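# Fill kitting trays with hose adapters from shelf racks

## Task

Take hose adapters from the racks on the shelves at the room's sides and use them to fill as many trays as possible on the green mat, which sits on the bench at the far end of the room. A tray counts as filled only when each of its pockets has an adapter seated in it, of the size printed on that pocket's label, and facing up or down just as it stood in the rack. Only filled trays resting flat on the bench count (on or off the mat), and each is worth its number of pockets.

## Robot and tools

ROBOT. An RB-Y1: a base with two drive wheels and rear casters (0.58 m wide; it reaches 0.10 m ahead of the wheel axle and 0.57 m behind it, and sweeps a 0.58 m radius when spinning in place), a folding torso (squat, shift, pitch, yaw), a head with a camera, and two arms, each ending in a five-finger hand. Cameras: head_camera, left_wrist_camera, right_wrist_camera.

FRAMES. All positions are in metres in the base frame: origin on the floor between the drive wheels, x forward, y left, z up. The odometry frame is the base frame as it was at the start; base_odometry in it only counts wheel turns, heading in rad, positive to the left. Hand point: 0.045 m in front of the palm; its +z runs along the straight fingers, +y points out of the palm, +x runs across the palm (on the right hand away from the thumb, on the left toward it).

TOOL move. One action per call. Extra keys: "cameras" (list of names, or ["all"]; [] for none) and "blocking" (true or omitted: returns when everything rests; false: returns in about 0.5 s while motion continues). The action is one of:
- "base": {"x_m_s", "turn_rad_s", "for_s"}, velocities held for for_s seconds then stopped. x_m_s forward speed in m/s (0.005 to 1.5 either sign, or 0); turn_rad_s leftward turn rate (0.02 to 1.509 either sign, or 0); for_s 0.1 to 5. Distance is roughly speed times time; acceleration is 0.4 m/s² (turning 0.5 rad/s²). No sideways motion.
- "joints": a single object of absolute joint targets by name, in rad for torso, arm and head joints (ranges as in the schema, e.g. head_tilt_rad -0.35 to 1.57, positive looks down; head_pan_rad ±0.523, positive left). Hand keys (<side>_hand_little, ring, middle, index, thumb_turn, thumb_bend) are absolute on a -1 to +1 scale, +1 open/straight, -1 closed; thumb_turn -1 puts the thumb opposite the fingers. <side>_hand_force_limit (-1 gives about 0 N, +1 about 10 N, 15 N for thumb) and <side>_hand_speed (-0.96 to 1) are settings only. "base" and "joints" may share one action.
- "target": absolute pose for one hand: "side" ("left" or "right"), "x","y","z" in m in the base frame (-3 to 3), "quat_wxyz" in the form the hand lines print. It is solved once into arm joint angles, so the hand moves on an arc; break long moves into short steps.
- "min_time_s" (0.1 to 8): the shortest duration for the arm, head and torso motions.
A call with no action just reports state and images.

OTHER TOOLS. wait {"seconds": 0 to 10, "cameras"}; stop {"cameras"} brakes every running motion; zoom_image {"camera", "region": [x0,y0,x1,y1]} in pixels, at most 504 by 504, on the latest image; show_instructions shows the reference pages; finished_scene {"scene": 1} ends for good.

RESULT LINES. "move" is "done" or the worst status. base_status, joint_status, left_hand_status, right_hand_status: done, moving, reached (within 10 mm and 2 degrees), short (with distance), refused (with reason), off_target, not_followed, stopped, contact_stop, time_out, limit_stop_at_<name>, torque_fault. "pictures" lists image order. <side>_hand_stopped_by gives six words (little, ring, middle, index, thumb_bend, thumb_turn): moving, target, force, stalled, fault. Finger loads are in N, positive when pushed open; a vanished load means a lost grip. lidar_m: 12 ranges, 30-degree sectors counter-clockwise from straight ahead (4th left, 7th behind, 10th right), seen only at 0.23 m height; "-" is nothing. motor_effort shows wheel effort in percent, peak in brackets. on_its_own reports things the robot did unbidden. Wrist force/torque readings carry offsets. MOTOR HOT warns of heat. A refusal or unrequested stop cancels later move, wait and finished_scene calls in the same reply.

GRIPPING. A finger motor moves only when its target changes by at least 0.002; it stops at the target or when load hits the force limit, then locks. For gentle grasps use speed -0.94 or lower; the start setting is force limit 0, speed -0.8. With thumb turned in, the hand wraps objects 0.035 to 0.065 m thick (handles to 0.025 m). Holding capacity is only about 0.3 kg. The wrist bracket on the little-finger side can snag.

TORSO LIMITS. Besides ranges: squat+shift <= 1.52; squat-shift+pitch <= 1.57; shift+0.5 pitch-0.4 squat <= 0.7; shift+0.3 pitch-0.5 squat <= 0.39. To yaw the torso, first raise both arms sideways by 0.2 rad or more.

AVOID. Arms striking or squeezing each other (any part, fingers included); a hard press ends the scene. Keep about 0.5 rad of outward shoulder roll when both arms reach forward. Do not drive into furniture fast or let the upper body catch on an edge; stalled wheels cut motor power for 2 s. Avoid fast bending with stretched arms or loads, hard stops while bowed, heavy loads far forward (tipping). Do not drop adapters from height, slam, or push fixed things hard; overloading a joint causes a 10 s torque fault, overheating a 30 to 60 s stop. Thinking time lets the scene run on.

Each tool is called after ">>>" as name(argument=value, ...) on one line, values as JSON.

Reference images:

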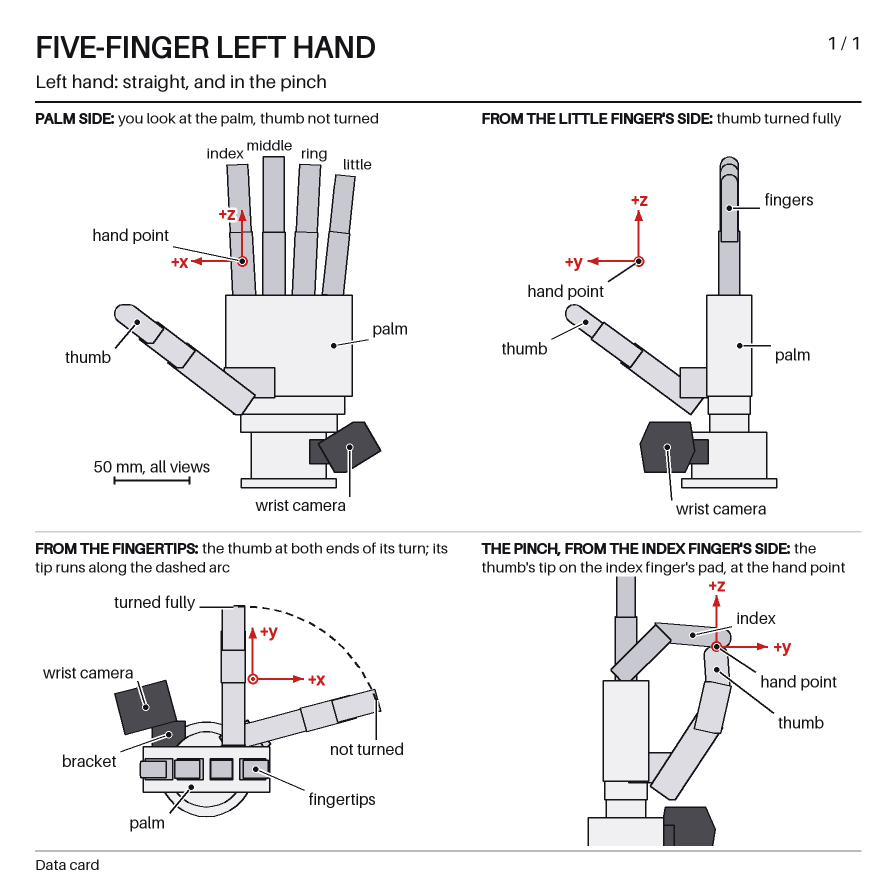

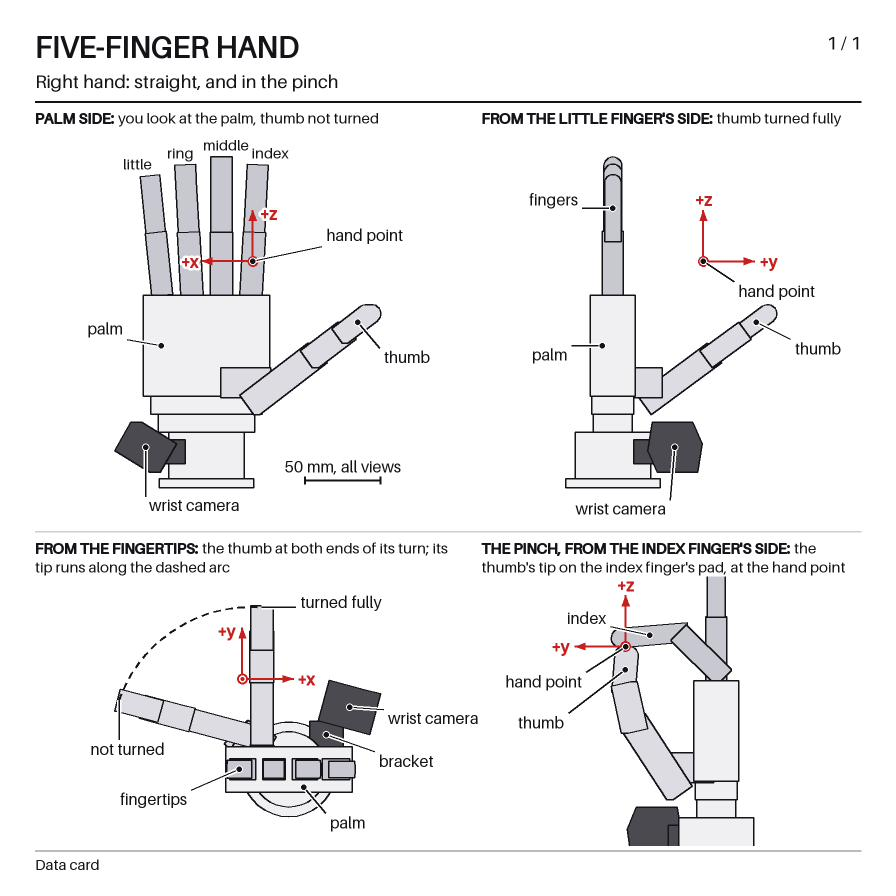

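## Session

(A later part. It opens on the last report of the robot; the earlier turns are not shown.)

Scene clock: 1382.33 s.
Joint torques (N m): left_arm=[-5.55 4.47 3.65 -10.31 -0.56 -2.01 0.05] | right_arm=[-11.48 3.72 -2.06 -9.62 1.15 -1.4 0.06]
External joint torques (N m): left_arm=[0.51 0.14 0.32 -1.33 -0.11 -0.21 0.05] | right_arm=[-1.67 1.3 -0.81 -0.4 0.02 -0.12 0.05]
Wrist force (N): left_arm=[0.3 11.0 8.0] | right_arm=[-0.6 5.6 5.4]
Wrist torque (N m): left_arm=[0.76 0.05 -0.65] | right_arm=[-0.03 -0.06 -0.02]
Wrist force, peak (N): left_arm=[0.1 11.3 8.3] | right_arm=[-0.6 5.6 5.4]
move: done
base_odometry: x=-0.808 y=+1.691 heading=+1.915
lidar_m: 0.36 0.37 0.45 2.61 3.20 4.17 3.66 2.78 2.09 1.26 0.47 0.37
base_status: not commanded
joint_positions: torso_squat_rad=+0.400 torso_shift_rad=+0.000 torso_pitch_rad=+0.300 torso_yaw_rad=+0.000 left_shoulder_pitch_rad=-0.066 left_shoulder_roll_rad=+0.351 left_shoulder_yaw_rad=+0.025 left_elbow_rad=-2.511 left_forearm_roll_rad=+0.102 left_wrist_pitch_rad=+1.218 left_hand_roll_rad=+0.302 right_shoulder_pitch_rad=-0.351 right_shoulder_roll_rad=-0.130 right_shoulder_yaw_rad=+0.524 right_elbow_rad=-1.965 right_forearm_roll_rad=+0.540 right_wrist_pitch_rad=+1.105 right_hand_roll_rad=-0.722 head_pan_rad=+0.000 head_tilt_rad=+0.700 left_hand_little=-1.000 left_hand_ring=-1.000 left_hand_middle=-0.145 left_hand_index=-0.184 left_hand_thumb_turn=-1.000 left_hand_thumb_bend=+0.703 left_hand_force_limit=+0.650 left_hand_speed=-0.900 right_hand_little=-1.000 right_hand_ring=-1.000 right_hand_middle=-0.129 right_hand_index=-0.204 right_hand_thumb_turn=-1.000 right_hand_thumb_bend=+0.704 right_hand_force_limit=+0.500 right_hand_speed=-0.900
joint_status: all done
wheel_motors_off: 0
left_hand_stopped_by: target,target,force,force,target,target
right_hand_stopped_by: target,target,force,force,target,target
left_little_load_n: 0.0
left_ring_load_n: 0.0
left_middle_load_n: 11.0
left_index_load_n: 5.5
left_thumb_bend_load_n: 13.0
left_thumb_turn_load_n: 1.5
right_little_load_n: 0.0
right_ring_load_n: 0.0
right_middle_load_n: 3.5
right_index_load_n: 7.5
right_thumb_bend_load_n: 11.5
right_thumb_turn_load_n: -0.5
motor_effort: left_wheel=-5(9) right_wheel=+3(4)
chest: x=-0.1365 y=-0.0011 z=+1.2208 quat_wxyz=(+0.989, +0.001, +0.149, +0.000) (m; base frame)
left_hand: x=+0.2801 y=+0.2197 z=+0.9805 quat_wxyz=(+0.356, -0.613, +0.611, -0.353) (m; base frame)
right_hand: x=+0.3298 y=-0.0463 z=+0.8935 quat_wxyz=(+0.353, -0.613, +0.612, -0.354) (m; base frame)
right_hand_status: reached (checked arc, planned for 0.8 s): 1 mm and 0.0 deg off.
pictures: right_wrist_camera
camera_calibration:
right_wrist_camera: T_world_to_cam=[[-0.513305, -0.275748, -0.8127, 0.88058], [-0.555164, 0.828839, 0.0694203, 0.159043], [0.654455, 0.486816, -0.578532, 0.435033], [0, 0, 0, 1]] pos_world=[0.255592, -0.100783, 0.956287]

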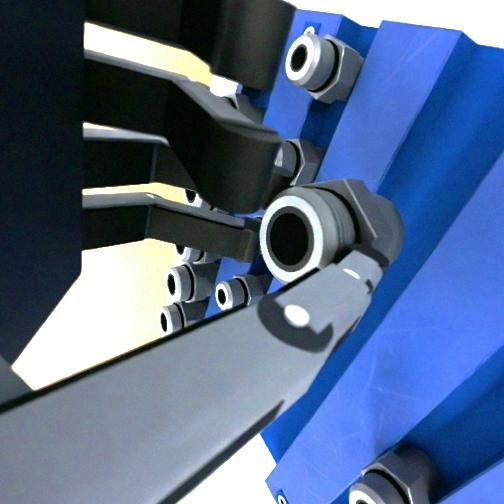

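>>> move(target={"side":"right","x":0.3300,"y":-0.0462,"z":0.955,"quat_wxyz":[0.3536,-0.6124,0.6124,-0.3536]}, min_time_s=0.8)

>>> move(joints={"right_shoulder_pitch_rad":-0.073,"right_shoulder_roll_rad":-0.509,"right_shoulder_yaw_rad":0.052,"right_elbow_rad":-2.513,"right_forearm_roll_rad":-0.069,"right_wrist_pitch_rad":1.21,"right_hand_roll_rad":-0.483}, min_time_s=1.0)

>>> move(base={"x_m_s":-0.35,"for_s":1.333}, joints={"torso_squat_rad":0.1}, min_time_s=1.5)

>>> move(base={"turn_rad_s":0.878,"for_s":2.267})

>>> move(base={"x_m_s":0.8942,"for_s":3.3})

>>> move(base={"turn_rad_s":-0.433,"for_s":1.0})

>>> move(base={"x_m_s":0.2,"for_s":0.833}, joints={"left_shoulder_pitch_rad":-0.794,"left_shoulder_roll_rad":0.567,"left_shoulder_yaw_rad":0.675,"left_elbow_rad":-2.223,"left_forearm_roll_rad":0.595,"left_wrist_pitch_rad":1.559,"left_hand_roll_rad":-0.012,"right_shoulder_pitch_rad":-0.68,"right_shoulder_roll_rad":-0.782,"right_shoulder_yaw_rad":-0.438,"right_elbow_rad":-2.309,"right_forearm_roll_rad":-0.58,"right_wrist_pitch_rad":1.446,"right_hand_roll_rad":-0.348}, min_time_s=1.3)

>>> move(joints={"torso_squat_rad":0.2,"torso_pitch_rad":0.6,"head_tilt_rad":0.4}, min_time_s=1.2, cameras=["head_camera"])

Scene clock: 1384.20 s.
Joint torques (N m): left_arm=[-5.45 4.36 4.1 -10.3 -0.44 -2 -0.03] | right_arm=[-11.98 3.26 -2.22 -8.89 0.91 -1.6 0.04]
External joint torques (N m): left_arm=[0.61 0.04 0.76 -1.33 0.01 -0.21 -0.02] | right_arm=[-1.53 0.8 -1.08 -0.31 -0.11 -0.17 0.04]
Wrist force (N): left_arm=[0.2 11.0 8.1] | right_arm=[-1.0 5.3 4.0]
Wrist torque (N m): left_arm=[0.74 0.07 -0.66] | right_arm=[0.01 0.08 -0.03]
Wrist force, peak (N): left_arm=[0.0 11.2 8.4] | right_arm=[-0.2 5.9 5.3]
move: done
base_odometry: x=-0.808 y=+1.691 heading=+1.915
lidar_m: 0.35 0.37 0.45 2.62 3.19 4.16 3.67 2.78 2.09 1.25 0.47 0.37
base_status: not commanded
joint_positions: torso_squat_rad=+0.400 torso_shift_rad=+0.000 torso_pitch_rad=+0.300 torso_yaw_rad=+0.000 left_shoulder_pitch_rad=-0.066 left_shoulder_roll_rad=+0.351 left_shoulder_yaw_rad=+0.025 left_elbow_rad=-2.511 left_forearm_roll_rad=+0.102 left_wrist_pitch_rad=+1.218 left_hand_roll_rad=+0.302 right_shoulder_pitch_rad=-0.424 right_shoulder_roll_rad=-0.096 right_shoulder_yaw_rad=+0.486 right_elbow_rad=-2.126 right_forearm_roll_rad=+0.475 right_wrist_pitch_rad=+1.303 right_hand_roll_rad=-0.583 head_pan_rad=+0.000 head_tilt_rad=+0.700 left_hand_little=-1.000 left_hand_ring=-1.000 left_hand_middle=-0.145 left_hand_index=-0.184 left_hand_thumb_turn=-1.000 left_hand_thumb_bend=+0.703 left_hand_force_limit=+0.650 left_hand_speed=-0.900 right_hand_little=-1.000 right_hand_ring=-1.000 right_hand_middle=-0.129 right_hand_index=-0.204 right_hand_thumb_turn=-1.000 right_hand_thumb_bend=+0.704 right_hand_force_limit=+0.500 right_hand_speed=-0.900
joint_status: all done
wheel_motors_off: 0
left_hand_stopped_by: target,target,force,force,target,target
right_hand_stopped_by: target,target,force,force,target,target
left_little_load_n: 0.0
left_ring_load_n: 0.0
left_middle_load_n: 11.0
left_index_load_n: 5.5
left_thumb_bend_load_n: 13.0
left_thumb_turn_load_n: 1.5
right_little_load_n: -0.5
right_ring_load_n: 0.0
right_middle_load_n: 3.5
right_index_load_n: 7.5
right_thumb_bend_load_n: 11.5
right_thumb_turn_load_n: -0.5
motor_effort: left_wheel=-6(10) right_wheel=+3(4)
chest: x=-0.1365 y=-0.0011 z=+1.2208 quat_wxyz=(+0.989, +0.001, +0.149, +0.000) (m; base frame)
left_hand: x=+0.2801 y=+0.2197 z=+0.9805 quat_wxyz=(+0.356, -0.613, +0.611, -0.353) (m; base frame)
right_hand: x=+0.3297 y=-0.0459 z=+0.9543 quat_wxyz=(+0.354, -0.612, +0.612, -0.354) (m; base frame)
right_hand_status: reached (checked arc, planned for 0.8 s): 1 mm and 0.1 deg off.
pictures: none

Scene clock: 1385.50 s.
Joint torques (N m): left_arm=[-5.5 4.78 3.65 -10.31 -0.61 -2 0.01] | right_arm=[-6.31 -6.75 -4.51 -8.04 1.04 -1.8 -0.04]
External joint torques (N m): left_arm=[0.56 0.46 0.31 -1.33 -0.15 -0.2 0.01] | right_arm=[-0.84 -1.06 -0.27 -0.2 0.17 -0.28 -0.05]
Wrist force (N): left_arm=[0.1 11.0 8.1] | right_arm=[-0.7 4.5 4.5]
Wrist torque (N m): left_arm=[0.74 0.08 -0.64] | right_arm=[-0.15 -0.03 -0.02]
Wrist force, peak (N): left_arm=[0.2 11.4 8.0] | right_arm=[-1.7 6.0 6.1]
move: done
base_odometry: x=-0.808 y=+1.691 heading=+1.915
lidar_m: 0.35 0.38 0.44 2.63 3.19 4.17 3.67 2.78 2.10 1.25 0.48 0.37
base_status: not commanded
joint_positions: torso_squat_rad=+0.400 torso_shift_rad=+0.000 torso_pitch_rad=+0.300 torso_yaw_rad=+0.000 left_shoulder_pitch_rad=-0.066 left_shoulder_roll_rad=+0.351 left_shoulder_yaw_rad=+0.025 left_elbow_rad=-2.511 left_forearm_roll_rad=+0.102 left_wrist_pitch_rad=+1.218 left_hand_roll_rad=+0.302 right_shoulder_pitch_rad=-0.073 right_shoulder_roll_rad=-0.509 right_shoulder_yaw_rad=+0.052 right_elbow_rad=-2.513 right_forearm_roll_rad=-0.069 right_wrist_pitch_rad=+1.210 right_hand_roll_rad=-0.483 head_pan_rad=+0.000 head_tilt_rad=+0.700 left_hand_little=-1.000 left_hand_ring=-1.000 left_hand_middle=-0.145 left_hand_index=-0.184 left_hand_thumb_turn=-1.000 left_hand_thumb_bend=+0.703 left_hand_force_limit=+0.650 left_hand_speed=-0.900 right_hand_little=-1.000 right_hand_ring=-1.000 right_hand_middle=-0.129 right_hand_index=-0.204 right_hand_thumb_turn=-1.000 right_hand_thumb_bend=+0.704 right_hand_force_limit=+0.500 right_hand_speed=-0.900
joint_status: all done
wheel_motors_off: 0
left_hand_stopped_by: target,target,force,force,target,target
right_hand_stopped_by: target,target,force,force,target,target
left_little_load_n: 0.0
left_ring_load_n: 0.0
left_middle_load_n: 11.0
left_index_load_n: 5.5
left_thumb_bend_load_n: 13.0
left_thumb_turn_load_n: 1.5
right_little_load_n: 0.0
right_ring_load_n: 0.0
right_middle_load_n: 3.5
right_index_load_n: 7.5
right_thumb_bend_load_n: 11.5
right_thumb_turn_load_n: -0.5
motor_effort: left_wheel=-7(9) right_wheel=+3(4)
chest: x=-0.1365 y=-0.0011 z=+1.2208 quat_wxyz=(+0.989, +0.001, +0.149, +0.000) (m; base frame)
left_hand: x=+0.2801 y=+0.2197 z=+0.9805 quat_wxyz=(+0.356, -0.613, +0.611, -0.353) (m; base frame)
right_hand: x=+0.2800 y=-0.2192 z=+0.9799 quat_wxyz=(+0.353, -0.611, +0.613, -0.355) (m; base frame)
pictures: none

Scene clock: 1388.50 s.
Joint torques (N m): left_arm=[-5.44 4.9 4.29 -10.24 -0.79 -2.02 0.13] | right_arm=[-6.85 -6.56 -4.37 -7.97 1.05 -1.89 -0.04]
External joint torques (N m): left_arm=[0.62 0.58 0.96 -1.26 -0.34 -0.23 0.14] | right_arm=[-1.37 -0.87 -0.13 -0.13 0.18 -0.38 -0.05]
Wrist force (N): left_arm=[-0.1 11.1 8.2] | right_arm=[-0.6 5.9 4.5]
Wrist torque (N m): left_arm=[0.75 0.12 -0.68] | right_arm=[0.07 -0.03 0.07]
Wrist force, peak (N): left_arm=[0.1 11.1 8.6] | right_arm=[-1.3 5.7 5.1]
move: done
base_odometry: x=-0.650 y=+1.251 heading=+1.914
lidar_m: 0.82 0.75 1.52 3.05 3.21 3.68 3.20 2.76 2.07 2.01 1.13 0.75
base_status: done (sent for 1.33 of 1.33 s)
joint_positions: torso_squat_rad=+0.100 torso_shift_rad=+0.000 torso_pitch_rad=+0.300 torso_yaw_rad=+0.000 left_shoulder_pitch_rad=-0.066 left_shoulder_roll_rad=+0.351 left_shoulder_yaw_rad=+0.025 left_elbow_rad=-2.511 left_forearm_roll_rad=+0.102 left_wrist_pitch_rad=+1.218 left_hand_roll_rad=+0.302 right_shoulder_pitch_rad=-0.073 right_shoulder_roll_rad=-0.509 right_shoulder_yaw_rad=+0.052 right_elbow_rad=-2.513 right_forearm_roll_rad=-0.069 right_wrist_pitch_rad=+1.210 right_hand_roll_rad=-0.483 head_pan_rad=+0.000 head_tilt_rad=+0.700 left_hand_little=-1.000 left_hand_ring=-1.000 left_hand_middle=-0.145 left_hand_index=-0.184 left_hand_thumb_turn=-1.000 left_hand_thumb_bend=+0.703 left_hand_force_limit=+0.650 left_hand_speed=-0.900 right_hand_little=-1.000 right_hand_ring=-1.000 right_hand_middle=-0.129 right_hand_index=-0.204 right_hand_thumb_turn=-1.000 right_hand_thumb_bend=+0.704 right_hand_force_limit=+0.500 right_hand_speed=-0.900
joint_status: all done
wheel_motors_off: 0
left_hand_stopped_by: target,target,force,force,target,target
right_hand_stopped_by: target,target,force,force,target,target
left_little_load_n: 0.0
left_ring_load_n: 0.0
left_middle_load_n: 11.0
left_index_load_n: 5.5
left_thumb_bend_load_n: 13.0
left_thumb_turn_load_n: 1.5
right_little_load_n: 0.5
right_ring_load_n: 0.0
right_middle_load_n: 3.5
right_index_load_n: 7.5
right_thumb_bend_load_n: 11.5
right_thumb_turn_load_n: -0.5
motor_effort: left_wheel=-9(30) right_wheel=+6(26)
chest: x=-0.1365 y=-0.0012 z=+1.2726 quat_wxyz=(+0.989, +0.001, +0.149, +0.000) (m; base frame)
left_hand: x=+0.2801 y=+0.2197 z=+1.0323 quat_wxyz=(+0.356, -0.613, +0.611, -0.353) (m; base frame)
right_hand: x=+0.2799 y=-0.2192 z=+1.0317 quat_wxyz=(+0.353, -0.611, +0.613, -0.355) (m; base frame)
pictures: none

Scene clock: 1392.87 s.
Joint torques (N m): left_arm=[-5.22 4.11 4.22 -10.19 -0.65 -1.87 0.11] | right_arm=[-6.65 -6.87 -4.67 -7.96 0.99 -1.86 0.06]
External joint torques (N m): left_arm=[0.84 -0.21 0.89 -1.22 -0.19 -0.08 0.12] | right_arm=[-1.17 -1.19 -0.43 -0.12 0.12 -0.34 0.05]
Wrist force (N): left_arm=[0.1 11.1 8.0] | right_arm=[-1.3 4.8 4.0]
Wrist torque (N m): left_arm=[0.76 0.09 -0.66] | right_arm=[-0.06 0.06 -0.06]
Wrist force, peak (N): left_arm=[0.2 11.2 8.5] | right_arm=[-0.5 5.9 5.3]
move: done
base_odometry: x=-0.650 y=+1.251 heading=-2.379
lidar_m: 3.12 3.81 3.19 3.07 2.11 1.99 1.30 0.77 0.84 0.76 1.39 3.06
base_status: done (sent for 2.27 of 2.27 s)
joint_positions: torso_squat_rad=+0.100 torso_shift_rad=+0.000 torso_pitch_rad=+0.300 torso_yaw_rad=+0.000 left_shoulder_pitch_rad=-0.066 left_shoulder_roll_rad=+0.351 left_shoulder_yaw_rad=+0.025 left_elbow_rad=-2.511 left_forearm_roll_rad=+0.102 left_wrist_pitch_rad=+1.218 left_hand_roll_rad=+0.302 right_shoulder_pitch_rad=-0.073 right_shoulder_roll_rad=-0.509 right_shoulder_yaw_rad=+0.052 right_elbow_rad=-2.513 right_forearm_roll_rad=-0.069 right_wrist_pitch_rad=+1.210 right_hand_roll_rad=-0.483 head_pan_rad=+0.000 head_tilt_rad=+0.700 left_hand_little=-1.000 left_hand_ring=-1.000 left_hand_middle=-0.145 left_hand_index=-0.184 left_hand_thumb_turn=-1.000 left_hand_thumb_bend=+0.703 left_hand_force_limit=+0.650 left_hand_speed=-0.900 right_hand_little=-1.000 right_hand_ring=-1.000 right_hand_middle=-0.129 right_hand_index=-0.204 right_hand_thumb_turn=-1.000 right_hand_thumb_bend=+0.704 right_hand_force_limit=+0.500 right_hand_speed=-0.900
joint_status: not commanded
wheel_motors_off: 0
left_hand_stopped_by: target,target,force,force,target,target
right_hand_stopped_by: target,target,force,force,target,target
left_little_load_n: 0.0
left_ring_load_n: 0.0
left_middle_load_n: 11.0
left_index_load_n: 5.5
left_thumb_bend_load_n: 13.0
left_thumb_turn_load_n: 1.5
right_little_load_n: 0.5
right_ring_load_n: 0.0
right_middle_load_n: 3.5
right_index_load_n: 7.5
right_thumb_bend_load_n: 11.5
right_thumb_turn_load_n: -0.5
motor_effort: left_wheel=+6(32) right_wheel=+4(23)
chest: x=-0.1365 y=-0.0012 z=+1.2726 quat_wxyz=(+0.989, +0.001, +0.149, +0.000) (m; base frame)
left_hand: x=+0.2801 y=+0.2196 z=+1.0323 quat_wxyz=(+0.356, -0.613, +0.611, -0.353) (m; base frame)
right_hand: x=+0.2799 y=-0.2192 z=+1.0317 quat_wxyz=(+0.353, -0.611, +0.613, -0.355) (m; base frame)
pictures: none

Scene clock: 1398.53 s.
Joint torques (N m): left_arm=[-5.37 3.74 3.88 -10.12 -0.65 -1.76 0.04] | right_arm=[-6.22 -7.02 -4.52 -7.98 1.05 -1.74 -0.01]
External joint torques (N m): left_arm=[0.69 -0.58 0.55 -1.15 -0.19 0.04 0.05] | right_arm=[-0.75 -1.34 -0.28 -0.13 0.17 -0.22 -0.02]
Wrist force (N): left_arm=[-0.1 11.2 8.2] | right_arm=[-1.2 5.0 4.5]
Wrist torque (N m): left_arm=[0.76 0.13 -0.67] | right_arm=[-0.01 0.04 -0.01]
Wrist force, peak (N): left_arm=[0.1 11.2 8.6] | right_arm=[-1.3 6.2 4.8]
move: done
base_odometry: x=-2.783 y=-0.788 heading=-2.378
lidar_m: 0.42 0.54 1.27 2.35 2.86 4.65 3.27 2.47 2.34 0.62 0.43 0.40
base_status: done (sent for 3.3 of 3.3 s)
joint_positions: torso_squat_rad=+0.100 torso_shift_rad=+0.000 torso_pitch_rad=+0.300 torso_yaw_rad=+0.000 left_shoulder_pitch_rad=-0.066 left_shoulder_roll_rad=+0.351 left_shoulder_yaw_rad=+0.025 left_elbow_rad=-2.511 left_forearm_roll_rad=+0.102 left_wrist_pitch_rad=+1.218 left_hand_roll_rad=+0.302 right_shoulder_pitch_rad=-0.073 right_shoulder_roll_rad=-0.509 right_shoulder_yaw_rad=+0.052 right_elbow_rad=-2.513 right_forearm_roll_rad=-0.069 right_wrist_pitch_rad=+1.210 right_hand_roll_rad=-0.483 head_pan_rad=+0.000 head_tilt_rad=+0.700 left_hand_little=-1.000 left_hand_ring=-1.000 left_hand_middle=-0.145 left_hand_index=-0.184 left_hand_thumb_turn=-1.000 left_hand_thumb_bend=+0.703 left_hand_force_limit=+0.650 left_hand_speed=-0.900 right_hand_little=-1.000 right_hand_ring=-1.000 right_hand_middle=-0.129 right_hand_index=-0.204 right_hand_thumb_turn=-1.000 right_hand_thumb_bend=+0.704 right_hand_force_limit=+0.500 right_hand_speed=-0.900
joint_status: not commanded
wheel_motors_off: 0
left_hand_stopped_by: target,target,force,force,target,target
right_hand_stopped_by: target,target,force,force,target,target
left_little_load_n: 0.0
left_ring_load_n: 0.0
left_middle_load_n: 11.0
left_index_load_n: 5.5
left_thumb_bend_load_n: 13.0
left_thumb_turn_load_n: 1.5
right_little_load_n: 0.0
right_ring_load_n: 0.0
right_middle_load_n: 3.5
right_index_load_n: 7.5
right_thumb_bend_load_n: 11.5
right_thumb_turn_load_n: -0.5
motor_effort: left_wheel=+6(51) right_wheel=-5(27)
chest: x=-0.1365 y=-0.0012 z=+1.2726 quat_wxyz=(+0.989, +0.001, +0.150, +0.000) (m; base frame)
left_hand: x=+0.2802 y=+0.2197 z=+1.0322 quat_wxyz=(+0.356, -0.613, +0.611, -0.353) (m; base frame)
right_hand: x=+0.2800 y=-0.2192 z=+1.0316 quat_wxyz=(+0.353, -0.612, +0.613, -0.355) (m; base frame)
pictures: none

Scene clock: 1400.73 s.
Joint torques (N m): left_arm=[-5.73 4.25 4.03 -10.06 -0.48 -1.84 0.03] | right_arm=[-6.04 -6.63 -4.47 -8.19 0.89 -1.78 0.01]
External joint torques (N m): left_arm=[0.32 -0.08 0.7 -1.08 -0.03 -0.04 0.04] | right_arm=[-0.57 -0.94 -0.23 -0.35 0.01 -0.27 0.01]
Wrist force (N): left_arm=[0.2 10.8 8.0] | right_arm=[0.1 5.4 4.7]
Wrist torque (N m): left_arm=[0.71 0.08 -0.64] | right_arm=[0.03 -0.19 0.04]
Wrist force, peak (N): left_arm=[0.2 11.3 8.3] | right_arm=[-0.8 5.8 5.5]
move: done
base_odometry: x=-2.783 y=-0.788 heading=-2.811
lidar_m: 0.40 0.42 0.59 2.30 2.40 2.86 4.65 2.90 2.41 1.51 0.57 0.42
base_status: done (sent for 1 of 1 s)
joint_positions: torso_squat_rad=+0.100 torso_shift_rad=+0.000 torso_pitch_rad=+0.300 torso_yaw_rad=+0.000 left_shoulder_pitch_rad=-0.066 left_shoulder_roll_rad=+0.351 left_shoulder_yaw_rad=+0.025 left_elbow_rad=-2.511 left_forearm_roll_rad=+0.102 left_wrist_pitch_rad=+1.218 left_hand_roll_rad=+0.302 right_shoulder_pitch_rad=-0.073 right_shoulder_roll_rad=-0.509 right_shoulder_yaw_rad=+0.052 right_elbow_rad=-2.513 right_forearm_roll_rad=-0.069 right_wrist_pitch_rad=+1.210 right_hand_roll_rad=-0.483 head_pan_rad=+0.000 head_tilt_rad=+0.700 left_hand_little=-1.000 left_hand_ring=-1.000 left_hand_middle=-0.145 left_hand_index=-0.184 left_hand_thumb_turn=-1.000 left_hand_thumb_bend=+0.703 left_hand_force_limit=+0.650 left_hand_speed=-0.900 right_hand_little=-1.000 right_hand_ring=-1.000 right_hand_middle=-0.129 right_hand_index=-0.204 right_hand_thumb_turn=-1.000 right_hand_thumb_bend=+0.704 right_hand_force_limit=+0.500 right_hand_speed=-0.900
joint_status: not commanded
wheel_motors_off: 0
left_hand_stopped_by: target,target,force,force,target,target
right_hand_stopped_by: target,target,force,force,target,target
left_little_load_n: 0.0
left_ring_load_n: 0.0
left_middle_load_n: 11.0
left_index_load_n: 5.5
left_thumb_bend_load_n: 13.0
left_thumb_turn_load_n: 1.5
right_little_load_n: 0.0
right_ring_load_n: 0.0
right_middle_load_n: 3.5
right_index_load_n: 7.5
right_thumb_bend_load_n: 11.5
right_thumb_turn_load_n: -0.5
motor_effort: left_wheel=+9(32) right_wheel=+2(21)
chest: x=-0.1365 y=-0.0012 z=+1.2726 quat_wxyz=(+0.989, +0.001, +0.150, +0.000) (m; base frame)
left_hand: x=+0.2802 y=+0.2196 z=+1.0322 quat_wxyz=(+0.356, -0.613, +0.611, -0.353) (m; base frame)
right_hand: x=+0.2800 y=-0.2192 z=+1.0316 quat_wxyz=(+0.353, -0.611, +0.613, -0.355) (m; base frame)
pictures: none

Scene clock: 1402.43 s.
Joint torques (N m): left_arm=[-12.21 12.99 3.19 -5 -0.07 -2.23 0.07] | right_arm=[-13.07 -14.42 -5.54 -3.38 0.83 -2.05 0.05]
External joint torques (N m): left_arm=[1.29 0.83 1.17 -0.25 -0.11 -0.13 0.08] | right_arm=[-1.23 -2.48 -0.64 0.06 0.12 -0.24 0.04]
Wrist force (N): left_arm=[0.1 12.0 6.2] | right_arm=[-1.0 6.0 2.6]
Wrist torque (N m): left_arm=[0.84 0.05 -0.68] | right_arm=[0.03 0.16 0.00]
Wrist force, peak (N): left_arm=[0.3 12.1 8.2] | right_arm=[-1.2 6.2 5.0]
move: done
base_odometry: x=-2.941 y=-0.842 heading=-2.811
lidar_m: 0.23 0.25 0.35 1.05 2.40 2.99 4.81 3.02 2.41 0.92 0.35 0.25
base_status: done (sent for 0.83 of 0.83 s)
joint_positions: torso_squat_rad=+0.100 torso_shift_rad=+0.000 torso_pitch_rad=+0.300 torso_yaw_rad=+0.000 left_shoulder_pitch_rad=-0.794 left_shoulder_roll_rad=+0.567 left_shoulder_yaw_rad=+0.675 left_elbow_rad=-2.223 left_forearm_roll_rad=+0.595 left_wrist_pitch_rad=+1.559 left_hand_roll_rad=-0.012 right_shoulder_pitch_rad=-0.680 right_shoulder_roll_rad=-0.782 right_shoulder_yaw_rad=-0.438 right_elbow_rad=-2.309 right_forearm_roll_rad=-0.580 right_wrist_pitch_rad=+1.446 right_hand_roll_rad=-0.348 head_pan_rad=+0.000 head_tilt_rad=+0.700 left_hand_little=-1.000 left_hand_ring=-1.000 left_hand_middle=-0.145 left_hand_index=-0.184 left_hand_thumb_turn=-1.000 left_hand_thumb_bend=+0.703 left_hand_force_limit=+0.650 left_hand_speed=-0.900 right_hand_little=-1.000 right_hand_ring=-1.000 right_hand_middle=-0.129 right_hand_index=-0.204 right_hand_thumb_turn=-1.000 right_hand_thumb_bend=+0.704 right_hand_force_limit=+0.500 right_hand_speed=-0.900
joint_status: all done
wheel_motors_off: 0
left_hand_stopped_by: target,target,force,force,target,target
right_hand_stopped_by: target,target,force,force,target,target
left_little_load_n: 0.0
left_ring_load_n: 0.0
left_middle_load_n: 10.5
left_index_load_n: 5.5
left_thumb_bend_load_n: 13.0
left_thumb_turn_load_n: 1.5
right_little_load_n: 0.0
right_ring_load_n: 0.0
right_middle_load_n: 3.5
right_index_load_n: 7.5
right_thumb_bend_load_n: 11.5
right_thumb_turn_load_n: -0.5
motor_effort: left_wheel=-4(44) right_wheel=+2(24)
chest: x=-0.1364 y=-0.0012 z=+1.2726 quat_wxyz=(+0.989, +0.001, +0.150, +0.000) (m; base frame)
left_hand: x=+0.3866 y=+0.3399 z=+1.2854 quat_wxyz=(+0.441, -0.553, +0.553, -0.441) (m; base frame)
right_hand: x=+0.3864 y=-0.3000 z=+1.2849 quat_wxyz=(+0.441, -0.553, +0.553, -0.440) (m; base frame)
pictures: none

Scene clock: 1403.97 s.
Joint torques (N m): left_arm=[-9.91 13.28 4.17 -7.14 -0.19 -1.94 0.09] | right_arm=[-9.98 -14.33 -6.63 -5.18 0.83 -2.04 0]
External joint torques (N m): left_arm=[0.68 0.79 0.74 -0.68 -0.24 -0.06 0.1] | right_arm=[-0.82 -2.24 -0.83 -0.16 0.15 -0.44 -0.01]
Wrist force (N): left_arm=[0.1 10.9 8.4] | right_arm=[-1.1 4.6 4.9]
Wrist torque (N m): left_arm=[0.72 0.11 -0.64] | right_arm=[-0.16 0.06 -0.06]
Wrist force, peak (N): left_arm=[0.1 11.6 8.7] | right_arm=[-0.9 6.0 4.9]
move: done
base_odometry: x=-2.941 y=-0.842 heading=-2.811
lidar_m: 0.24 0.26 0.35 1.05 2.40 2.99 4.82 3.01 2.42 0.92 0.34 0.25
base_status: not commanded
joint_positions: torso_squat_rad=+0.200 torso_shift_rad=+0.000 torso_pitch_rad=+0.600 torso_yaw_rad=+0.000 left_shoulder_pitch_rad=-0.794 left_shoulder_roll_rad=+0.567 left_shoulder_yaw_rad=+0.675 left_elbow_rad=-2.223 left_forearm_roll_rad=+0.595 left_wrist_pitch_rad=+1.559 left_hand_roll_rad=-0.012 right_shoulder_pitch_rad=-0.680 right_shoulder_roll_rad=-0.782 right_shoulder_yaw_rad=-0.438 right_elbow_rad=-2.309 right_forearm_roll_rad=-0.580 right_wrist_pitch_rad=+1.446 right_hand_roll_rad=-0.348 head_pan_rad=+0.000 head_tilt_rad=+0.400 left_hand_little=-1.000 left_hand_ring=-1.000 left_hand_middle=-0.145 left_hand_index=-0.184 left_hand_thumb_turn=-1.000 left_hand_thumb_bend=+0.703 left_hand_force_limit=+0.650 left_hand_speed=-0.900 right_hand_little=-1.000 right_hand_ring=-1.000 right_hand_middle=-0.129 right_hand_index=-0.204 right_hand_thumb_turn=-1.000 right_hand_thumb_bend=+0.704 right_hand_force_limit=+0.500 right_hand_speed=-0.900
joint_status: all done
wheel_motors_off: 0
left_hand_stopped_by: target,target,force,force,target,target
right_hand_stopped_by: target,target,force,force,target,target
left_little_load_n: 0.0
left_ring_load_n: 0.0
left_middle_load_n: 11.0
left_index_load_n: 5.5
left_thumb_bend_load_n: 13.0
left_thumb_turn_load_n: 1.5
right_little_load_n: 0.0
right_ring_load_n: 0.0
right_middle_load_n: 3.5
right_index_load_n: 7.5
right_thumb_bend_load_n: 11.5
right_thumb_turn_load_n: -0.5
motor_effort: left_wheel=-8(11) right_wheel=+2(4)
chest: x=-0.0532 y=-0.0012 z=+1.2219 quat_wxyz=(+0.955, +0.001, +0.296, +0.000) (m; base frame)
left_hand: x=+0.4501 y=+0.3401 z=+1.0796 quat_wxyz=(+0.354, -0.612, +0.613, -0.353) (m; base frame)
right_hand: x=+0.4500 y=-0.2998 z=+1.0791 quat_wxyz=(+0.353, -0.612, +0.613, -0.353) (m; base frame)
pictures: head_camera
camera_calibration:
head_camera: T_world_to_cam=[[-0.0232867, -0.999714, 0.00541845, -0.00535016], [-0.852586, 0.0170287, -0.52231, 0.847624], [0.522069, -0.0167826, -0.852738, 1.07823], [0, 0, 0, 1]] pos_world=[0.159636, -0.00168702, 1.3622]

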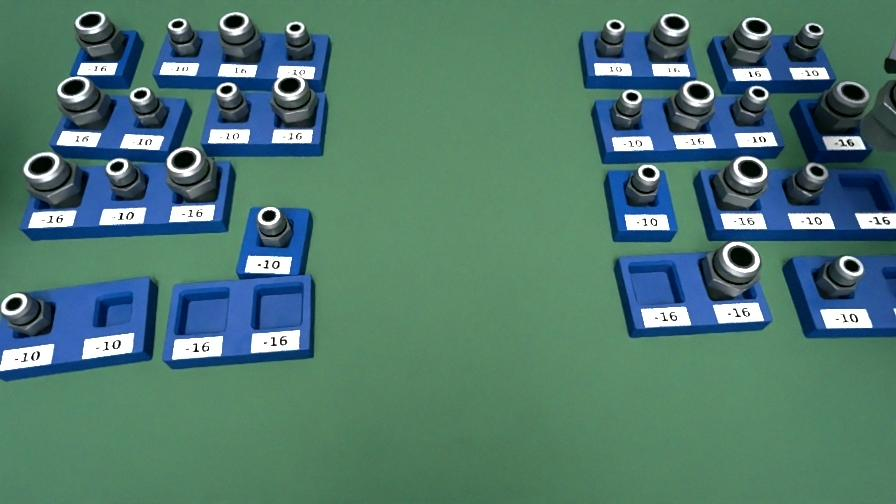

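>>> zoom_image(camera="head_camera", region=[220, 260, 340, 360])

>>> zoom_image(camera="head_camera", region=[776, 140, 896, 240])

Scaled by 4.200 from the camera's 896x504 image, which has a finer 1280x720 frame.

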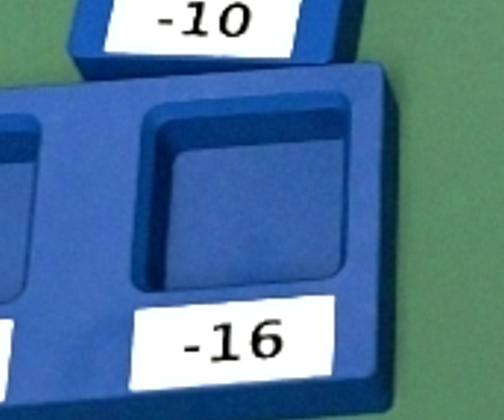

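Scaled by 4.200 from the camera's 896x504 image, which has a finer 1280x720 frame.

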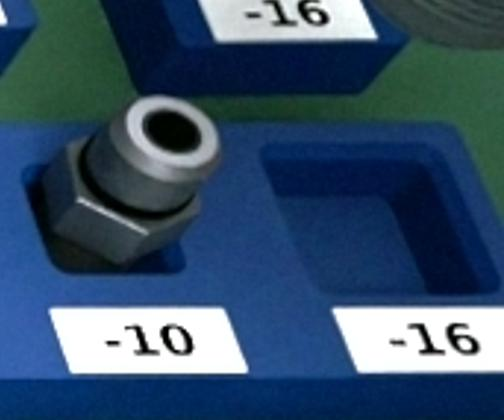

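>>> move(target={"side":"left","x":0.3895,"y":0.1169,"z":1.01,"quat_wxyz":[0.3536,-0.6124,0.6124,-0.3536]}, min_time_s=1.2)

>>> move(target={"side":"left","x":0.3995,"y":0.1169,"z":0.975,"quat_wxyz":[0.3536,-0.6124,0.6124,-0.3536]}, min_time_s=0.7, cameras=["head_camera"])

>>> zoom_image(camera="head_camera", region=[220, 250, 340, 350])

Scene clock: 1407.10 s.
Joint torques (N m): left_arm=[-6.53 0.17 0.1 -9.22 -0.4 -1.88 0.25] | right_arm=[-10.15 -14.81 -6.35 -5.27 0.73 -2.06 -0.02]
External joint torques (N m): left_arm=[2.38 0.51 -0.37 -1.17 0.02 -0.06 0.25] | right_arm=[-0.99 -2.71 -0.55 -0.24 0.05 -0.46 -0.03]
Wrist force (N): left_arm=[0.4 10.8 8.2] | right_arm=[-1.0 5.2 4.6]
Wrist torque (N m): left_arm=[0.71 0.06 -0.47] | right_arm=[-0.08 0.07 0.00]
Wrist force, peak (N): left_arm=[1.3 11.0 9.1] | right_arm=[-1.4 6.2 5.1]
move: done
base_odometry: x=-2.941 y=-0.842 heading=-2.811
lidar_m: 0.23 0.25 0.35 1.06 2.39 2.99 4.82 3.02 2.41 0.92 0.35 0.24
base_status: not commanded
joint_positions: torso_squat_rad=+0.200 torso_shift_rad=+0.000 torso_pitch_rad=+0.600 torso_yaw_rad=+0.000 left_shoulder_pitch_rad=-0.616 left_shoulder_roll_rad=+0.112 left_shoulder_yaw_rad=-0.181 left_elbow_rad=-2.534 left_forearm_roll_rad=-0.303 left_wrist_pitch_rad=+1.514 left_hand_roll_rad=+0.258 right_shoulder_pitch_rad=-0.680 right_shoulder_roll_rad=-0.782 right_shoulder_yaw_rad=-0.438 right_elbow_rad=-2.309 right_forearm_roll_rad=-0.580 right_wrist_pitch_rad=+1.446 right_hand_roll_rad=-0.348 head_pan_rad=+0.000 head_tilt_rad=+0.400 left_hand_little=-1.000 left_hand_ring=-1.000 left_hand_middle=-0.145 left_hand_index=-0.184 left_hand_thumb_turn=-1.000 left_hand_thumb_bend=+0.703 left_hand_force_limit=+0.650 left_hand_speed=-0.900 right_hand_little=-1.000 right_hand_ring=-1.000 right_hand_middle=-0.129 right_hand_index=-0.204 right_hand_thumb_turn=-1.000 right_hand_thumb_bend=+0.704 right_hand_force_limit=+0.500 right_hand_speed=-0.900
joint_status: all done
wheel_motors_off: 0
left_hand_stopped_by: target,target,force,force,target,target
right_hand_stopped_by: target,target,force,force,target,target
left_little_load_n: 0.0
left_ring_load_n: 0.0
left_middle_load_n: 10.5
left_index_load_n: 5.5
left_thumb_bend_load_n: 13.0
left_thumb_turn_load_n: 1.5
right_little_load_n: 0.0
right_ring_load_n: 0.0
right_middle_load_n: 3.5
right_index_load_n: 7.5
right_thumb_bend_load_n: 11.5
right_thumb_turn_load_n: -0.5
motor_effort: left_wheel=-9(10) right_wheel=+3(4)
chest: x=-0.0532 y=-0.0012 z=+1.2219 quat_wxyz=(+0.955, +0.001, +0.296, +0.000) (m; base frame)
left_hand: x=+0.3895 y=+0.1169 z=+1.0101 quat_wxyz=(+0.353, -0.612, +0.613, -0.354) (m; base frame)
left_hand_status: reached (checked arc, planned for 1.2 s): 0 mm and 0.0 deg off.
right_hand: x=+0.4500 y=-0.2998 z=+1.0791 quat_wxyz=(+0.353, -0.612, +0.613, -0.353) (m; base frame)
pictures: none

Scene clock: 1408.13 s.
Joint torques (N m): left_arm=[-6.96 1.24 -0.69 -9.6 -0.5 -1.86 0.31] | right_arm=[-10.2 -14.76 -6.4 -5 0.76 -1.92 0.01]
External joint torques (N m): left_arm=[1.6 1.54 -1.3 -0.52 0 -0.07 0.32] | right_arm=[-1.04 -2.66 -0.6 0.03 0.08 -0.31 0]
Wrist force (N): left_arm=[0.0 10.8 8.1] | right_arm=[-1.0 4.8 4.7]
Wrist torque (N m): left_arm=[0.73 0.12 -0.47] | right_arm=[-0.11 0.06 0.00]
Wrist force, peak (N): left_arm=[0.2 11.5 8.5] | right_arm=[-1.3 5.6 5.1]
move: done
base_odometry: x=-2.941 y=-0.842 heading=-2.811
lidar_m: 0.24 0.26 0.36 1.05 2.40 2.99 4.82 3.02 2.41 0.91 0.34 0.26
base_status: not commanded
joint_positions: torso_squat_rad=+0.200 torso_shift_rad=+0.000 torso_pitch_rad=+0.600 torso_yaw_rad=+0.000 left_shoulder_pitch_rad=-0.540 left_shoulder_roll_rad=+0.132 left_shoulder_yaw_rad=-0.192 left_elbow_rad=-2.434 left_forearm_roll_rad=-0.302 left_wrist_pitch_rad=+1.345 left_hand_roll_rad=+0.312 right_shoulder_pitch_rad=-0.680 right_shoulder_roll_rad=-0.782 right_shoulder_yaw_rad=-0.438 right_elbow_rad=-2.309 right_forearm_roll_rad=-0.580 right_wrist_pitch_rad=+1.446 right_hand_roll_rad=-0.348 head_pan_rad=+0.000 head_tilt_rad=+0.400 left_hand_little=-1.000 left_hand_ring=-1.000 left_hand_middle=-0.145 left_hand_index=-0.184 left_hand_thumb_turn=-1.000 left_hand_thumb_bend=+0.703 left_hand_force_limit=+0.650 left_hand_speed=-0.900 right_hand_little=-1.000 right_hand_ring=-1.000 right_hand_middle=-0.129 right_hand_index=-0.204 right_hand_thumb_turn=-1.000 right_hand_thumb_bend=+0.704 right_hand_force_limit=+0.500 right_hand_speed=-0.900
joint_status: all done
wheel_motors_off: 0
left_hand_stopped_by: target,target,force,force,target,target
right_hand_stopped_by: target,target,force,force,target,target
left_little_load_n: 0.0
left_ring_load_n: 0.5
left_middle_load_n: 11.0
left_index_load_n: 5.5
left_thumb_bend_load_n: 13.0
left_thumb_turn_load_n: 1.5
right_little_load_n: 0.0
right_ring_load_n: 0.0
right_middle_load_n: 3.5
right_index_load_n: 7.5
right_thumb_bend_load_n: 11.5
right_thumb_turn_load_n: -0.5
motor_effort: left_wheel=-5(11) right_wheel=+2(4)
chest: x=-0.0532 y=-0.0012 z=+1.2219 quat_wxyz=(+0.955, +0.001, +0.296, +0.000) (m; base frame)
left_hand: x=+0.3993 y=+0.1170 z=+0.9752 quat_wxyz=(+0.353, -0.612, +0.612, -0.353) (m; base frame)
left_hand_status: reached (checked arc, planned for 0.7 s): 0 mm and 0.0 deg off.
right_hand: x=+0.4500 y=-0.2998 z=+1.0791 quat_wxyz=(+0.353, -0.612, +0.613, -0.353) (m; base frame)
pictures: head_camera
camera_calibration:
head_camera: T_world_to_cam=[[-0.0232867, -0.999714, 0.00541845, -0.00535249], [-0.852586, 0.0170287, -0.52231, 0.847539], [0.522069, -0.0167826, -0.852738, 1.07829], [0, 0, 0, 1]] pos_world=[0.159536, -0.00168702, 1.3622]

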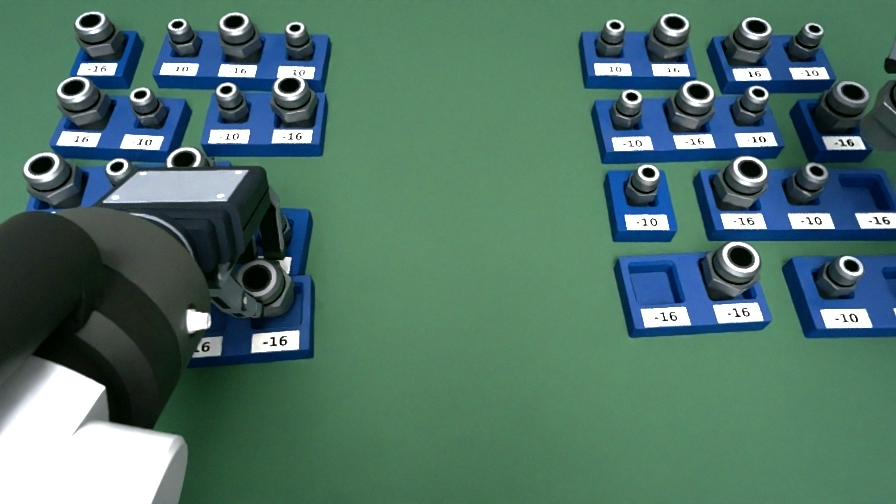

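Scaled by 4.200 from the camera's 896x504 image, which has a finer 1280x720 frame.

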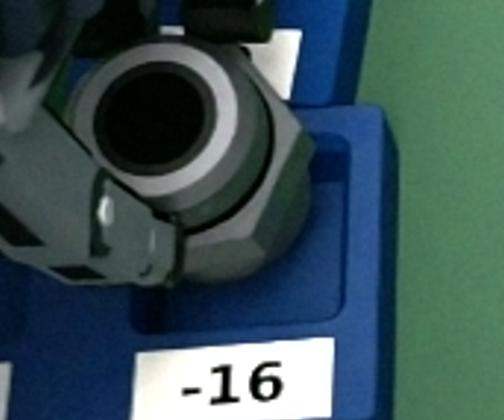

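>>> move(target={"side":"left","x":0.3972,"y":0.1165,"z":0.966,"quat_wxyz":[0.3536,-0.6124,0.6124,-0.3536]}, min_time_s=0.6, cameras=["head_camera"])

>>> zoom_image(camera="head_camera", region=[220, 250, 340, 350])

Scene clock: 1409.70 s.
Joint torques (N m): left_arm=[-5.92 0.94 -0.76 -9.39 -0.8 -2.03 0.23] | right_arm=[-10.27 -14.7 -6.24 -5.06 0.7 -1.96 0.02]
External joint torques (N m): left_arm=[2.3 1.33 -1.35 -0.11 -0.29 -0.24 0.24] | right_arm=[-1.11 -2.6 -0.45 -0.03 0.02 -0.35 0.02]
Wrist force (N): left_arm=[0.1 10.8 8.0] | right_arm=[-0.4 5.0 3.9]
Wrist torque (N m): left_arm=[0.72 0.09 -0.48] | right_arm=[0.03 -0.02 0.02]
Wrist force, peak (N): left_arm=[0.0 11.2 8.5] | right_arm=[-0.6 5.6 5.5]
move: done
base_odometry: x=-2.941 y=-0.842 heading=-2.811
lidar_m: 0.23 0.25 0.36 1.05 2.40 2.98 4.82 3.02 2.42 0.92 0.35 0.25
base_status: not commanded
joint_positions: torso_squat_rad=+0.200 torso_shift_rad=+0.000 torso_pitch_rad=+0.600 torso_yaw_rad=+0.000 left_shoulder_pitch_rad=-0.510 left_shoulder_roll_rad=+0.133 left_shoulder_yaw_rad=-0.204 left_elbow_rad=-2.422 left_forearm_roll_rad=-0.312 left_wrist_pitch_rad=+1.306 left_hand_roll_rad=+0.324 right_shoulder_pitch_rad=-0.680 right_shoulder_roll_rad=-0.782 right_shoulder_yaw_rad=-0.438 right_elbow_rad=-2.309 right_forearm_roll_rad=-0.580 right_wrist_pitch_rad=+1.446 right_hand_roll_rad=-0.348 head_pan_rad=+0.000 head_tilt_rad=+0.400 left_hand_little=-1.000 left_hand_ring=-1.000 left_hand_middle=-0.145 left_hand_index=-0.184 left_hand_thumb_turn=-1.000 left_hand_thumb_bend=+0.703 left_hand_force_limit=+0.650 left_hand_speed=-0.900 right_hand_little=-1.000 right_hand_ring=-1.000 right_hand_middle=-0.129 right_hand_index=-0.204 right_hand_thumb_turn=-1.000 right_hand_thumb_bend=+0.704 right_hand_force_limit=+0.500 right_hand_speed=-0.900
joint_status: all done
wheel_motors_off: 0
left_hand_stopped_by: target,target,force,force,target,target
right_hand_stopped_by: target,target,force,force,target,target
left_little_load_n: 0.0
left_ring_load_n: 0.0
left_middle_load_n: 10.5
left_index_load_n: 5.5
left_thumb_bend_load_n: 13.0
left_thumb_turn_load_n: 1.5
right_little_load_n: 0.0
right_ring_load_n: 0.0
right_middle_load_n: 3.5
right_index_load_n: 7.5
right_thumb_bend_load_n: 11.5
right_thumb_turn_load_n: -1.0
motor_effort: left_wheel=-5(10) right_wheel=+3(3)
chest: x=-0.0532 y=-0.0012 z=+1.2219 quat_wxyz=(+0.955, +0.001, +0.296, +0.000) (m; base frame)
left_hand: x=+0.3970 y=+0.1165 z=+0.9663 quat_wxyz=(+0.353, -0.613, +0.613, -0.353) (m; base frame)
left_hand_status: reached (checked arc, planned for 0.6 s): 0 mm and 0.1 deg off.
right_hand: x=+0.4500 y=-0.2998 z=+1.0791 quat_wxyz=(+0.353, -0.612, +0.613, -0.353) (m; base frame)
pictures: head_camera
camera_calibration:
head_camera: T_world_to_cam=[[-0.0232867, -0.999714, 0.00541845, -0.00535249], [-0.852586, 0.0170287, -0.52231, 0.847539], [0.522069, -0.0167826, -0.852738, 1.07829], [0, 0, 0, 1]] pos_world=[0.159536, -0.00168702, 1.3622]

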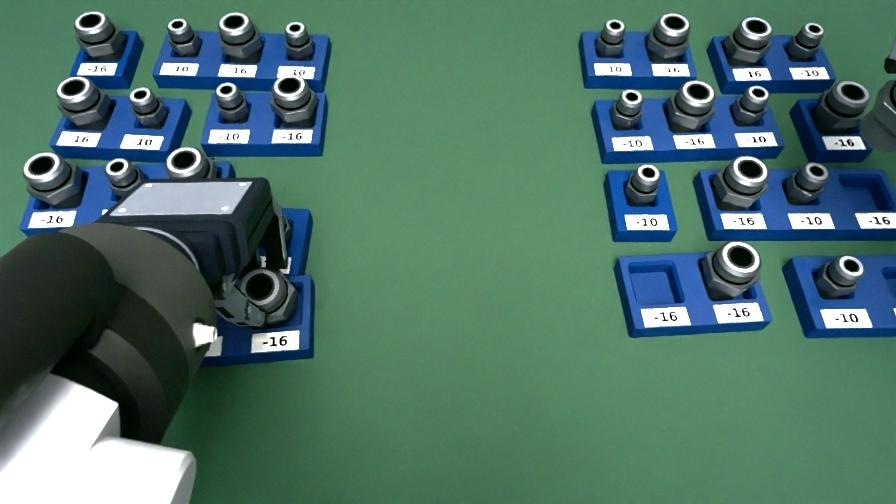

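Scaled by 4.200 from the camera's 896x504 image, which has a finer 1280x720 frame.

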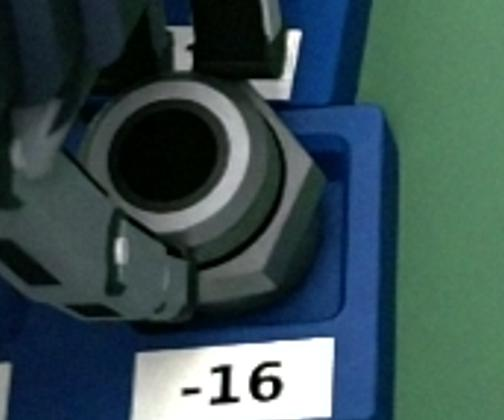

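>>> move(target={"side":"left","x":0.3972,"y":0.1158,"z":0.957,"quat_wxyz":[0.3536,-0.6124,0.6124,-0.3536]}, min_time_s=0.7, cameras=["head_camera"])

>>> zoom_image(camera="head_camera", region=[220, 250, 340, 350])

Scene clock: 1411.23 s.
Joint torques (N m): left_arm=[-5.84 0.7 -0.84 -9.54 -0.89 -2.08 0.29] | right_arm=[-10.05 -14.65 -6.36 -5.13 0.65 -2.03 0.01]
External joint torques (N m): left_arm=[2.19 1.15 -1.41 -0.05 -0.36 -0.3 0.3] | right_arm=[-0.89 -2.55 -0.56 -0.1 -0.03 -0.42 0.01]
Wrist force (N): left_arm=[0.2 10.8 7.9] | right_arm=[-0.3 5.2 4.6]
Wrist torque (N m): left_arm=[0.72 0.08 -0.48] | right_arm=[-0.07 -0.04 0.06]
Wrist force, peak (N): left_arm=[0.1 11.2 8.4] | right_arm=[-1.3 5.2 5.6]
move: done
base_odometry: x=-2.941 y=-0.842 heading=-2.811
lidar_m: 0.23 0.25 0.35 1.06 2.40 3.01 4.83 3.02 2.42 0.92 0.35 0.25
base_status: not commanded
joint_positions: torso_squat_rad=+0.200 torso_shift_rad=+0.000 torso_pitch_rad=+0.600 torso_yaw_rad=+0.000 left_shoulder_pitch_rad=-0.488 left_shoulder_roll_rad=+0.134 left_shoulder_yaw_rad=-0.212 left_elbow_rad=-2.401 left_forearm_roll_rad=-0.320 left_wrist_pitch_rad=+1.266 left_hand_roll_rad=+0.338 right_shoulder_pitch_rad=-0.680 right_shoulder_roll_rad=-0.782 right_shoulder_yaw_rad=-0.438 right_elbow_rad=-2.309 right_forearm_roll_rad=-0.580 right_wrist_pitch_rad=+1.446 right_hand_roll_rad=-0.348 head_pan_rad=+0.000 head_tilt_rad=+0.400 left_hand_little=-1.000 left_hand_ring=-1.000 left_hand_middle=-0.145 left_hand_index=-0.184 left_hand_thumb_turn=-1.000 left_hand_thumb_bend=+0.703 left_hand_force_limit=+0.650 left_hand_speed=-0.900 right_hand_little=-1.000 right_hand_ring=-1.000 right_hand_middle=-0.129 right_hand_index=-0.204 right_hand_thumb_turn=-1.000 right_hand_thumb_bend=+0.704 right_hand_force_limit=+0.500 right_hand_speed=-0.900
joint_status: all done
wheel_motors_off: 0
left_hand_stopped_by: target,target,force,force,target,target
right_hand_stopped_by: target,target,force,force,target,target
left_little_load_n: 0.0
left_ring_load_n: 0.0
left_middle_load_n: 10.5
left_index_load_n: 5.5
left_thumb_bend_load_n: 13.0
left_thumb_turn_load_n: 1.5
right_little_load_n: 0.0
right_ring_load_n: 0.0
right_middle_load_n: 3.5
right_index_load_n: 7.5
right_thumb_bend_load_n: 11.5
right_thumb_turn_load_n: -0.5
motor_effort: left_wheel=-9(9) right_wheel=+3(3)
chest: x=-0.0532 y=-0.0012 z=+1.2219 quat_wxyz=(+0.955, +0.001, +0.296, +0.000) (m; base frame)
left_hand: x=+0.3969 y=+0.1158 z=+0.9573 quat_wxyz=(+0.353, -0.612, +0.613, -0.353) (m; base frame)
left_hand_status: reached (checked arc, planned for 0.7 s): 0 mm and 0.1 deg off.
right_hand: x=+0.4500 y=-0.2998 z=+1.0791 quat_wxyz=(+0.353, -0.612, +0.613, -0.353) (m; base frame)
pictures: head_camera
camera_calibration:
head_camera: T_world_to_cam=[[-0.0232867, -0.999714, 0.00541845, -0.00535249], [-0.852586, 0.0170287, -0.52231, 0.847539], [0.522069, -0.0167826, -0.852738, 1.07829], [0, 0, 0, 1]] pos_world=[0.159536, -0.00168702, 1.3622]

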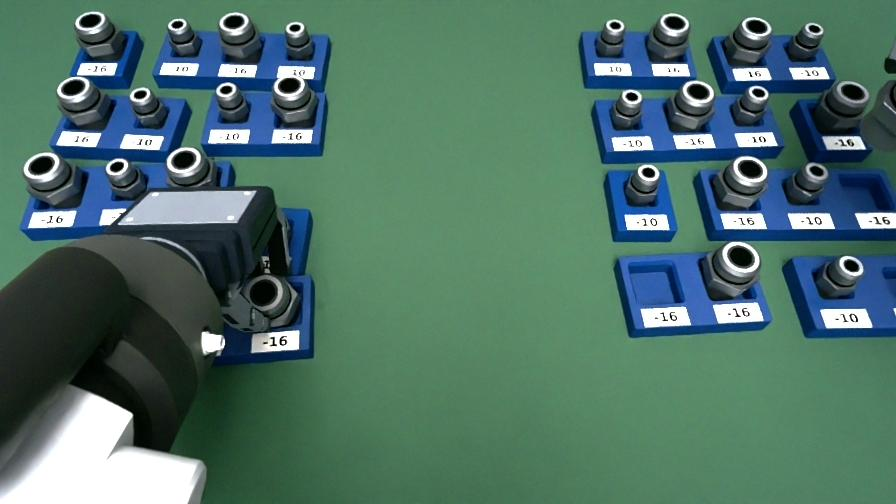

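Scaled by 4.200 from the camera's 896x504 image, which has a finer 1280x720 frame.

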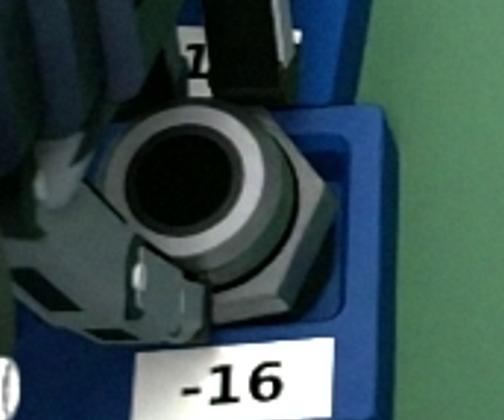

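>>> move(target={"side":"left","x":0.3974,"y":0.1157,"z":0.955,"quat_wxyz":[0.3536,-0.6124,0.6124,-0.3536]}, min_time_s=0.4)

Scene clock: 1412.10 s.
Joint torques (N m): left_arm=[-4.7 0.83 -0.89 -7.84 -0.83 -1.67 0.43] | right_arm=[-10.17 -14.6 -6.42 -5.09 0.75 -1.93 0.06]
External joint torques (N m): left_arm=[3.31 1.29 -1.46 1.69 -0.3 0.11 0.44] | right_arm=[-1.01 -2.5 -0.62 -0.07 0.07 -0.33 0.05]
Wrist force (N): left_arm=[-0.1 5.7 1.8] | right_arm=[-1.0 4.5 4.5]
Wrist torque (N m): left_arm=[0.42 0.03 -0.44] | right_arm=[-0.14 0.08 -0.06]
Wrist force, peak (N): left_arm=[0.2 11.1 8.4] | right_arm=[-0.9 5.6 5.6]
move: done
base_odometry: x=-2.941 y=-0.842 heading=-2.811
lidar_m: 0.24 0.25 0.35 1.07 2.39 2.99 4.82 3.02 2.41 0.91 0.34 0.25
base_status: not commanded
joint_positions: torso_squat_rad=+0.200 torso_shift_rad=+0.000 torso_pitch_rad=+0.600 torso_yaw_rad=+0.000 left_shoulder_pitch_rad=-0.484 left_shoulder_roll_rad=+0.134 left_shoulder_yaw_rad=-0.213 left_elbow_rad=-2.394 left_forearm_roll_rad=-0.323 left_wrist_pitch_rad=+1.254 left_hand_roll_rad=+0.342 right_shoulder_pitch_rad=-0.680 right_shoulder_roll_rad=-0.782 right_shoulder_yaw_rad=-0.438 right_elbow_rad=-2.309 right_forearm_roll_rad=-0.580 right_wrist_pitch_rad=+1.446 right_hand_roll_rad=-0.348 head_pan_rad=+0.000 head_tilt_rad=+0.400 left_hand_little=-1.000 left_hand_ring=-1.000 left_hand_middle=-0.145 left_hand_index=-0.184 left_hand_thumb_turn=-1.000 left_hand_thumb_bend=+0.703 left_hand_force_limit=+0.650 left_hand_speed=-0.900 right_hand_little=-1.000 right_hand_ring=-1.000 right_hand_middle=-0.129 right_hand_index=-0.204 right_hand_thumb_turn=-1.000 right_hand_thumb_bend=+0.704 right_hand_force_limit=+0.500 right_hand_speed=-0.900
joint_status: all done
wheel_motors_off: 0
left_hand_stopped_by: target,target,force,force,target,target
right_hand_stopped_by: target,target,force,force,target,target
left_little_load_n: 0.0
left_ring_load_n: 0.0
left_middle_load_n: 11.0
left_index_load_n: 6.5
left_thumb_bend_load_n: 12.0
left_thumb_turn_load_n: 1.0
right_little_load_n: 0.0
right_ring_load_n: 0.0
right_middle_load_n: 3.5
right_index_load_n: 7.5
right_thumb_bend_load_n: 11.5
right_thumb_turn_load_n: -0.5
motor_effort: left_wheel=-7(10) right_wheel=+3(4)
chest: x=-0.0532 y=-0.0012 z=+1.2219 quat_wxyz=(+0.955, +0.001, +0.296, +0.000) (m; base frame)
left_hand: x=+0.3976 y=+0.1156 z=+0.9556 quat_wxyz=(+0.354, -0.612, +0.612, -0.354) (m; base frame)
left_hand_status: reached (checked arc, planned for 0.4 s): 1 mm and 0.1 deg off.
right_hand: x=+0.4500 y=-0.2998 z=+1.0792 quat_wxyz=(+0.353, -0.612, +0.613, -0.353) (m; base frame)
pictures: none


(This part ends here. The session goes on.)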